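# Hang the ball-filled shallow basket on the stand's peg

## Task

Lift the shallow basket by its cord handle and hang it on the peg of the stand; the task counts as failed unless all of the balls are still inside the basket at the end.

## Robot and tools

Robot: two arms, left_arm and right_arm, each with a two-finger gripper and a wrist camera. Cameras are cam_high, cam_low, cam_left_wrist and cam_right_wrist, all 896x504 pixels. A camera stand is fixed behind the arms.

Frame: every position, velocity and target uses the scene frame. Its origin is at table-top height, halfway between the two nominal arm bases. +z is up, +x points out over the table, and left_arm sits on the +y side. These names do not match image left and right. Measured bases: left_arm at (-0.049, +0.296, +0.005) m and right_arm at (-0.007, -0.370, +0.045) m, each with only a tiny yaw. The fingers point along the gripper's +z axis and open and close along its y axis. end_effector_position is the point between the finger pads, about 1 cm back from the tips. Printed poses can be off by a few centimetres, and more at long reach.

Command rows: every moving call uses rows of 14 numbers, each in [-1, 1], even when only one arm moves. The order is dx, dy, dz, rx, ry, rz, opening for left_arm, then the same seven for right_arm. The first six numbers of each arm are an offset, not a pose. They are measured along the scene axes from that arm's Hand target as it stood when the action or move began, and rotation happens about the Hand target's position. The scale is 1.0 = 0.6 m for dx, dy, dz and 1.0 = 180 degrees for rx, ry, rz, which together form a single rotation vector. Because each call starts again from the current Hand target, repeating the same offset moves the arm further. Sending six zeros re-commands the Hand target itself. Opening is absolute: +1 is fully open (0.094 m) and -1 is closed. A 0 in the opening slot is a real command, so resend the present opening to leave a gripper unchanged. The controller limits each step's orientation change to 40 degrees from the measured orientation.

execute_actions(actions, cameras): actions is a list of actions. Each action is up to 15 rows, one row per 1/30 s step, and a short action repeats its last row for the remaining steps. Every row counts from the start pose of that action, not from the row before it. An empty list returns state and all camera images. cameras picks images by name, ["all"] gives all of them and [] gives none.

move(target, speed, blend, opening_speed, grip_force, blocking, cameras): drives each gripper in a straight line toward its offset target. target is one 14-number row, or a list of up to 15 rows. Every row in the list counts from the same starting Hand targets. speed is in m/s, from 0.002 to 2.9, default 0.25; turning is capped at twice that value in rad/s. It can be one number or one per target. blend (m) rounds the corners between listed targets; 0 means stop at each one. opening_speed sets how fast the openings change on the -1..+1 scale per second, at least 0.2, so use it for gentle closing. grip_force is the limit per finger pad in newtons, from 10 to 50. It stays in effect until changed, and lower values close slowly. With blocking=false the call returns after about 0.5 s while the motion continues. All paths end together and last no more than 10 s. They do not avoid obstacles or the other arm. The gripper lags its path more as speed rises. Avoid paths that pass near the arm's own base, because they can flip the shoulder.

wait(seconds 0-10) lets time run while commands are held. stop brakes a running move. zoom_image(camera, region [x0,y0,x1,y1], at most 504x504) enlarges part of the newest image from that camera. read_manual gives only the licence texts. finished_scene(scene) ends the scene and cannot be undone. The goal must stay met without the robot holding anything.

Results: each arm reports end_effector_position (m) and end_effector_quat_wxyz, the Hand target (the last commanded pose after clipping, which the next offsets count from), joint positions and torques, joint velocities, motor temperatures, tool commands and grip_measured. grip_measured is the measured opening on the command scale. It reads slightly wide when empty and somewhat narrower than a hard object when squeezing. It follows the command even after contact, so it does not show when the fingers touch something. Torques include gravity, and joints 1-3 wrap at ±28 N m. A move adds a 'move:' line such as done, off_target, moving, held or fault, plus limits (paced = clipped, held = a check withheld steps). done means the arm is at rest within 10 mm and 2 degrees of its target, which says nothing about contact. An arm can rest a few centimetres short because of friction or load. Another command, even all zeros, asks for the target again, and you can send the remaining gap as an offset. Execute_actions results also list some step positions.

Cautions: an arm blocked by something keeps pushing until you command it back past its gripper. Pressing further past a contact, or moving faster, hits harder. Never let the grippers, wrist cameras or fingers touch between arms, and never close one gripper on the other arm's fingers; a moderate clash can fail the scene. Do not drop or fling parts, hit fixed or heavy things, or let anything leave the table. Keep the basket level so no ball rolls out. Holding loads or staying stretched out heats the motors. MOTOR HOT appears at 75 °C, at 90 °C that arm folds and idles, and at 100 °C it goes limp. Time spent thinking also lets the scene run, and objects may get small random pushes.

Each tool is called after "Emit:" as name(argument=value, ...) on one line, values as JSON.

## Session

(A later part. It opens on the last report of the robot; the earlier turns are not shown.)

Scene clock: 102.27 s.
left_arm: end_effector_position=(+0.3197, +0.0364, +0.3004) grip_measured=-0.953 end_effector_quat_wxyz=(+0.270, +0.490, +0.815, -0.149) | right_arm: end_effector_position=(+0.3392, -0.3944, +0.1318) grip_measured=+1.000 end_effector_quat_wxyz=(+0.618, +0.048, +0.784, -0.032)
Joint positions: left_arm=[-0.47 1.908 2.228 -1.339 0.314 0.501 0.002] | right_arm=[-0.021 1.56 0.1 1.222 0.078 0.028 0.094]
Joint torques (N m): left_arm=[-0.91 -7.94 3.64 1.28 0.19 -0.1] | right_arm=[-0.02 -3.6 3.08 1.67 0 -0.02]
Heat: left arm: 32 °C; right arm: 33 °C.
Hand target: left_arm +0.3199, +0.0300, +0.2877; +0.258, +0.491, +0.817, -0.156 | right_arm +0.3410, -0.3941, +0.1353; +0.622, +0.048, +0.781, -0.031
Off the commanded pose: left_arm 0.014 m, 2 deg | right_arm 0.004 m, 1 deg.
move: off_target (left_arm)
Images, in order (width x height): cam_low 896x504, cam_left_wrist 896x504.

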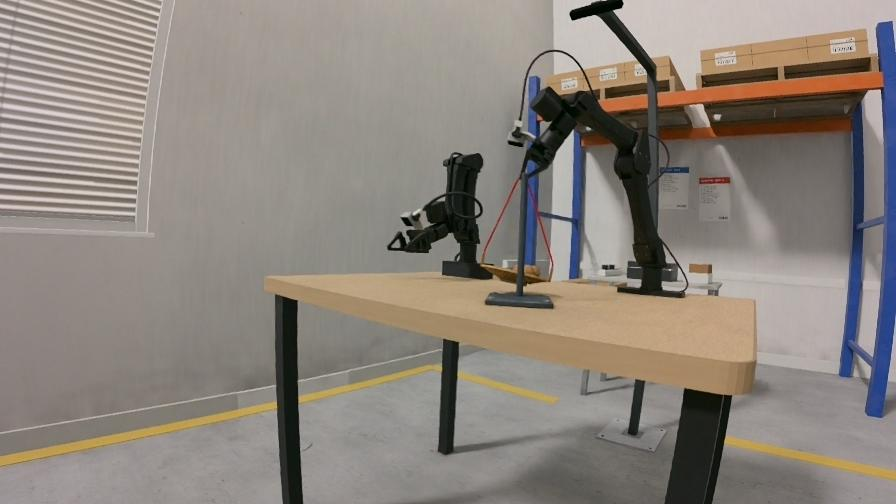

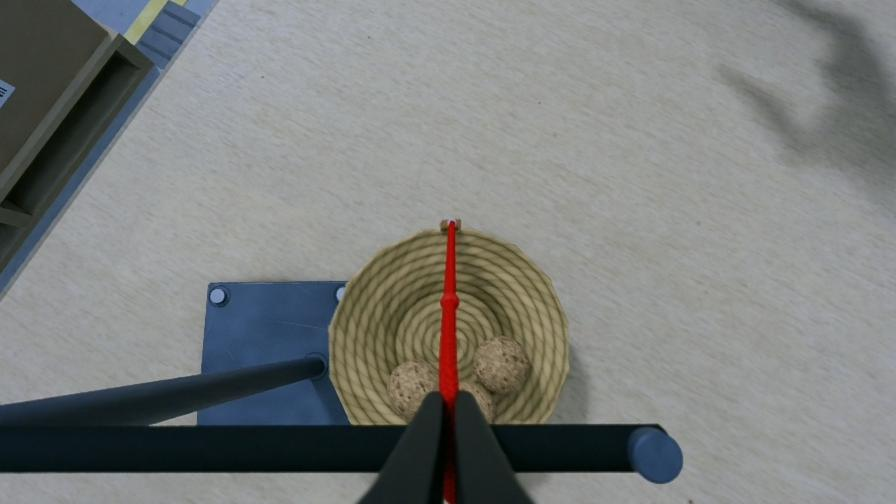

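Emit:
move(target=[[0,0,0.04,0,0,0,-1,0,0,0,0,0,0,1],[-0.006,0.012,0.04,0,0,0,-1,0,0,0,0,0,0,1],[-0.006,0.012,0.01,0,0,0,-1,0,0,0,0,0,0,1]], speed=0.04, cameras=["cam_left_wrist","cam_low"])

Emit:
zoom_image(camera="cam_low", region=[460, 100, 600, 300])

Scene clock: 109.30 s.
left_arm: end_effector_position=(+0.3189, +0.0370, +0.3009) grip_measured=-0.953 end_effector_quat_wxyz=(+0.268, +0.490, +0.816, -0.149) | right_arm: end_effector_position=(+0.3392, -0.3944, +0.1318) grip_measured=+1.000 end_effector_quat_wxyz=(+0.618, +0.048, +0.784, -0.032)
Joint positions: left_arm=[-0.47 1.91 2.234 -1.347 0.314 0.5 0.002] | right_arm=[-0.021 1.56 0.1 1.222 0.078 0.028 0.094]
Joint torques (N m): left_arm=[0.29 -9.09 4.01 1.09 0.27 0.02] | right_arm=[-0.03 -3.62 3.04 1.66 -0.01 -0.04]
Heat: left arm: 32 °C; right arm: 33 °C.
Hand target: left_arm +0.3163, +0.0372, +0.2938; +0.258, +0.491, +0.817, -0.156 | right_arm +0.3410, -0.3941, +0.1353; +0.622, +0.048, +0.781, -0.031
Off the commanded pose: left_arm 0.008 m, 1 deg | right_arm 0.004 m, 1 deg.
move: done
Images, in order (width x height): cam_low 896x504, cam_left_wrist 896x504.

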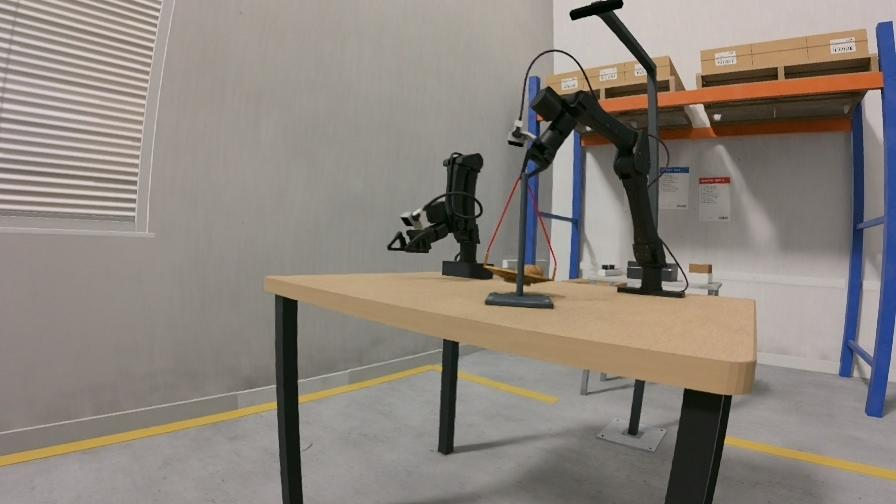

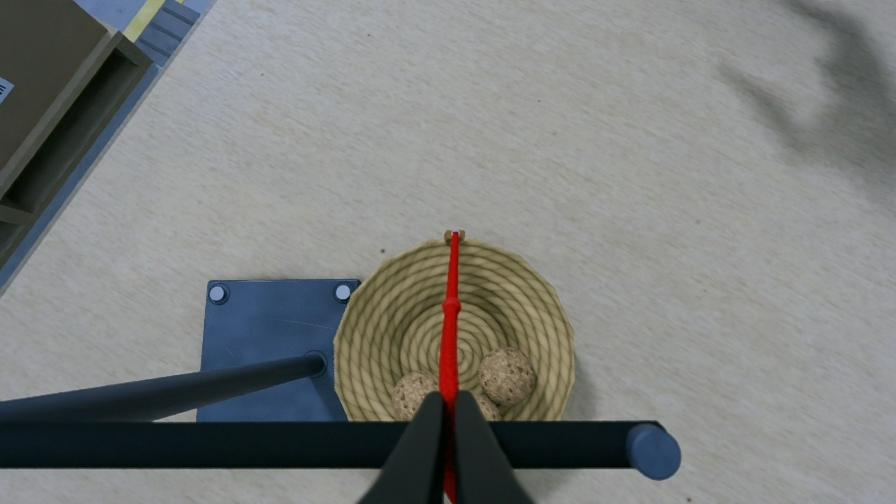

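Scaled by 2.520 from the camera's 896x504 image, which has a finer 1280x720 frame.

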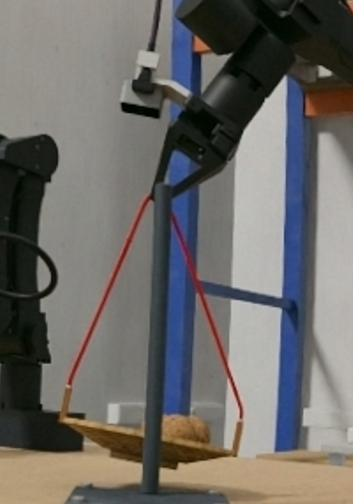

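Emit:
move(target=[[0,0,0.007,0,0,0,-1,0,0,0,0,0,0,1],[0,0,0.007,0,0,0,-0.4,0,0,0,0,0,0,1]], speed=0.05, opening_speed=0.25, cameras=["cam_left_wrist","cam_low"])

Emit:
zoom_image(camera="cam_low", region=[460, 100, 600, 300])

Scene clock: 116.53 s.
left_arm: end_effector_position=(+0.3181, +0.0363, +0.3013) grip_measured=-0.402 end_effector_quat_wxyz=(+0.268, +0.490, +0.816, -0.152) | right_arm: end_effector_position=(+0.3392, -0.3944, +0.1318) grip_measured=+1.000 end_effector_quat_wxyz=(+0.618, +0.048, +0.784, -0.032)
Joint positions: left_arm=[-0.47 1.91 2.235 -1.348 0.319 0.5 0.028] | right_arm=[-0.021 1.56 0.1 1.222 0.078 0.028 0.094]
Joint torques (N m): left_arm=[0.25 -8.16 7.15 0.88 0.21 0.02] | right_arm=[-0.03 -3.69 3.04 1.67 0 -0.02]
Heat: left arm: 32 °C; right arm: 33 °C.
Hand target: left_arm +0.3163, +0.0372, +0.2979; +0.258, +0.491, +0.817, -0.156 | right_arm +0.3410, -0.3941, +0.1353; +0.622, +0.048, +0.781, -0.031
Off the commanded pose: left_arm 0.004 m, 1 deg | right_arm 0.004 m, 1 deg.
move: done
Images, in order (width x height): cam_low 896x504, cam_left_wrist 896x504.

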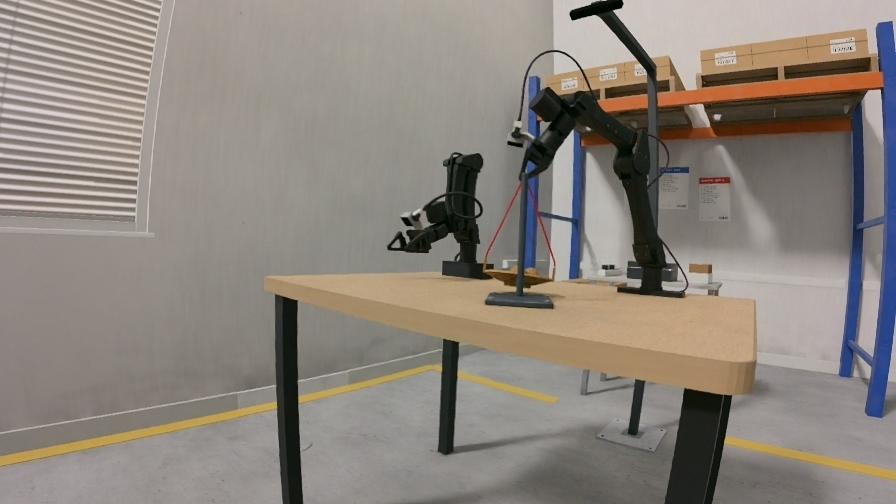

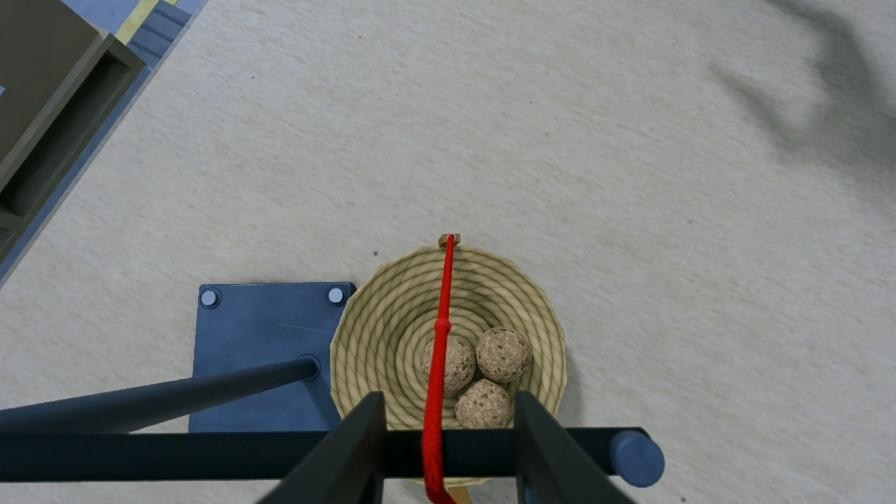

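Scaled by 2.520 from the camera's 896x504 image, which has a finer 1280x720 frame.

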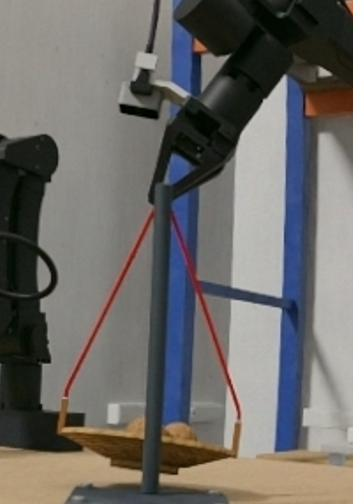

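Emit:
move(target=[[-0.037,0.07,0.11,0,0,0,-0.4,0,0,0,0,0,0,1],[-0.08,0.18,0.22,0,0,0,-0.4,0,0,0,0,0,0,1]], speed=[0.06,0.15], blend=[0.02,0], cameras=["cam_left_wrist","cam_low","cam_high"])

Scene clock: 122.03 s.
left_arm: end_effector_position=(+0.2738, +0.1439, +0.4254) grip_measured=-0.401 end_effector_quat_wxyz=(+0.391, +0.444, +0.794, -0.140) | right_arm: end_effector_position=(+0.3392, -0.3944, +0.1318) grip_measured=+1.000 end_effector_quat_wxyz=(+0.618, +0.048, +0.784, -0.032)
Joint positions: left_arm=[-0.192 1.689 2.432 -1.567 0.468 0.62 0.028] | right_arm=[-0.021 1.56 0.1 1.222 0.078 0.028 0.094]
Joint torques (N m): left_arm=[0.72 -6.9 4.12 1.28 0.32 0.05] | right_arm=[-0.02 -3.63 3.11 1.68 0 -0.02]
Heat: left arm: 32 °C; right arm: 33 °C.
Hand target: left_arm +0.2683, +0.1451, +0.4300; +0.258, +0.491, +0.817, -0.156 | right_arm +0.3410, -0.3941, +0.1353; +0.622, +0.048, +0.781, -0.031
Off the commanded pose: left_arm 0.007 m, 17 deg | right_arm 0.004 m, 1 deg.
joint sent to its limit (left arm) — joint 4 (wrist pitch), lower limit. The joint targets are off in orientation, not in position.
move: off_target (left_arm)
Images, in order (width x height): cam_high 896x504, cam_low 896x504, cam_left_wrist 896x504.

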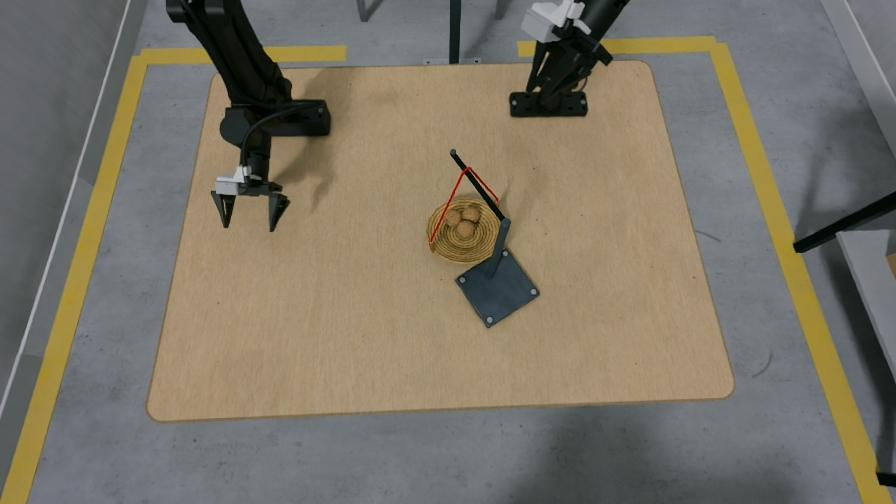

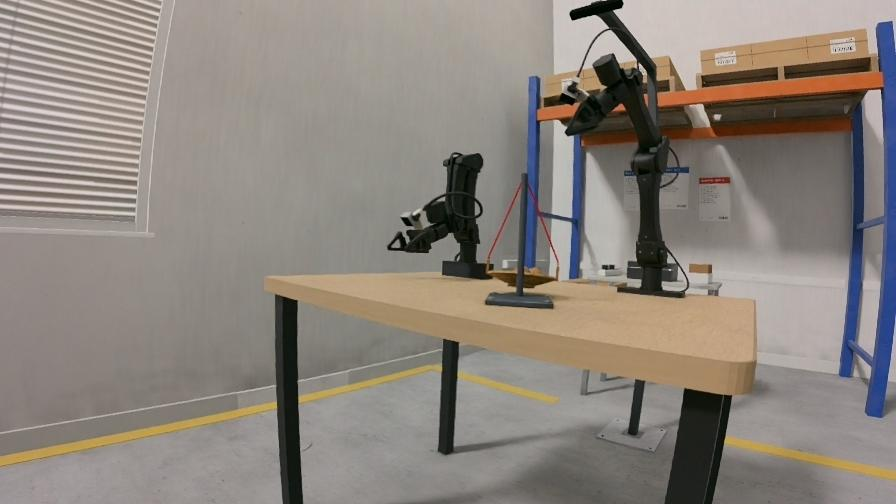

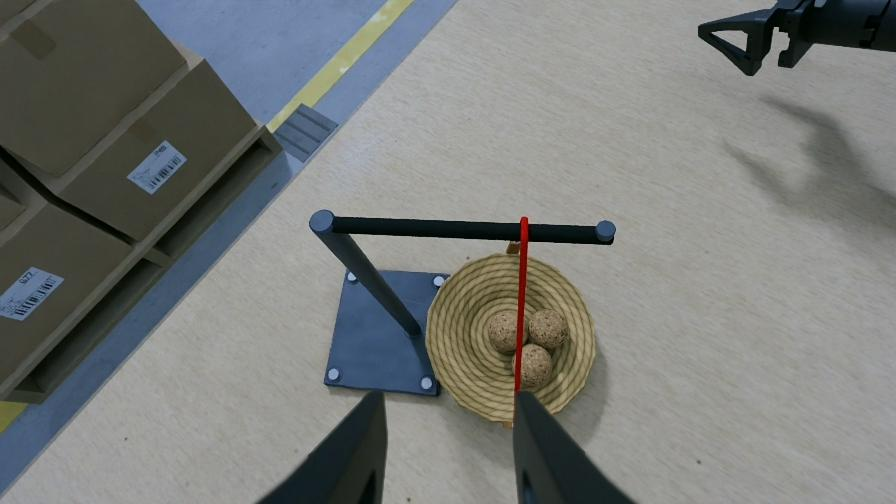

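Emit:
finished_scene(scene=2)

The scene is finished: the task was done.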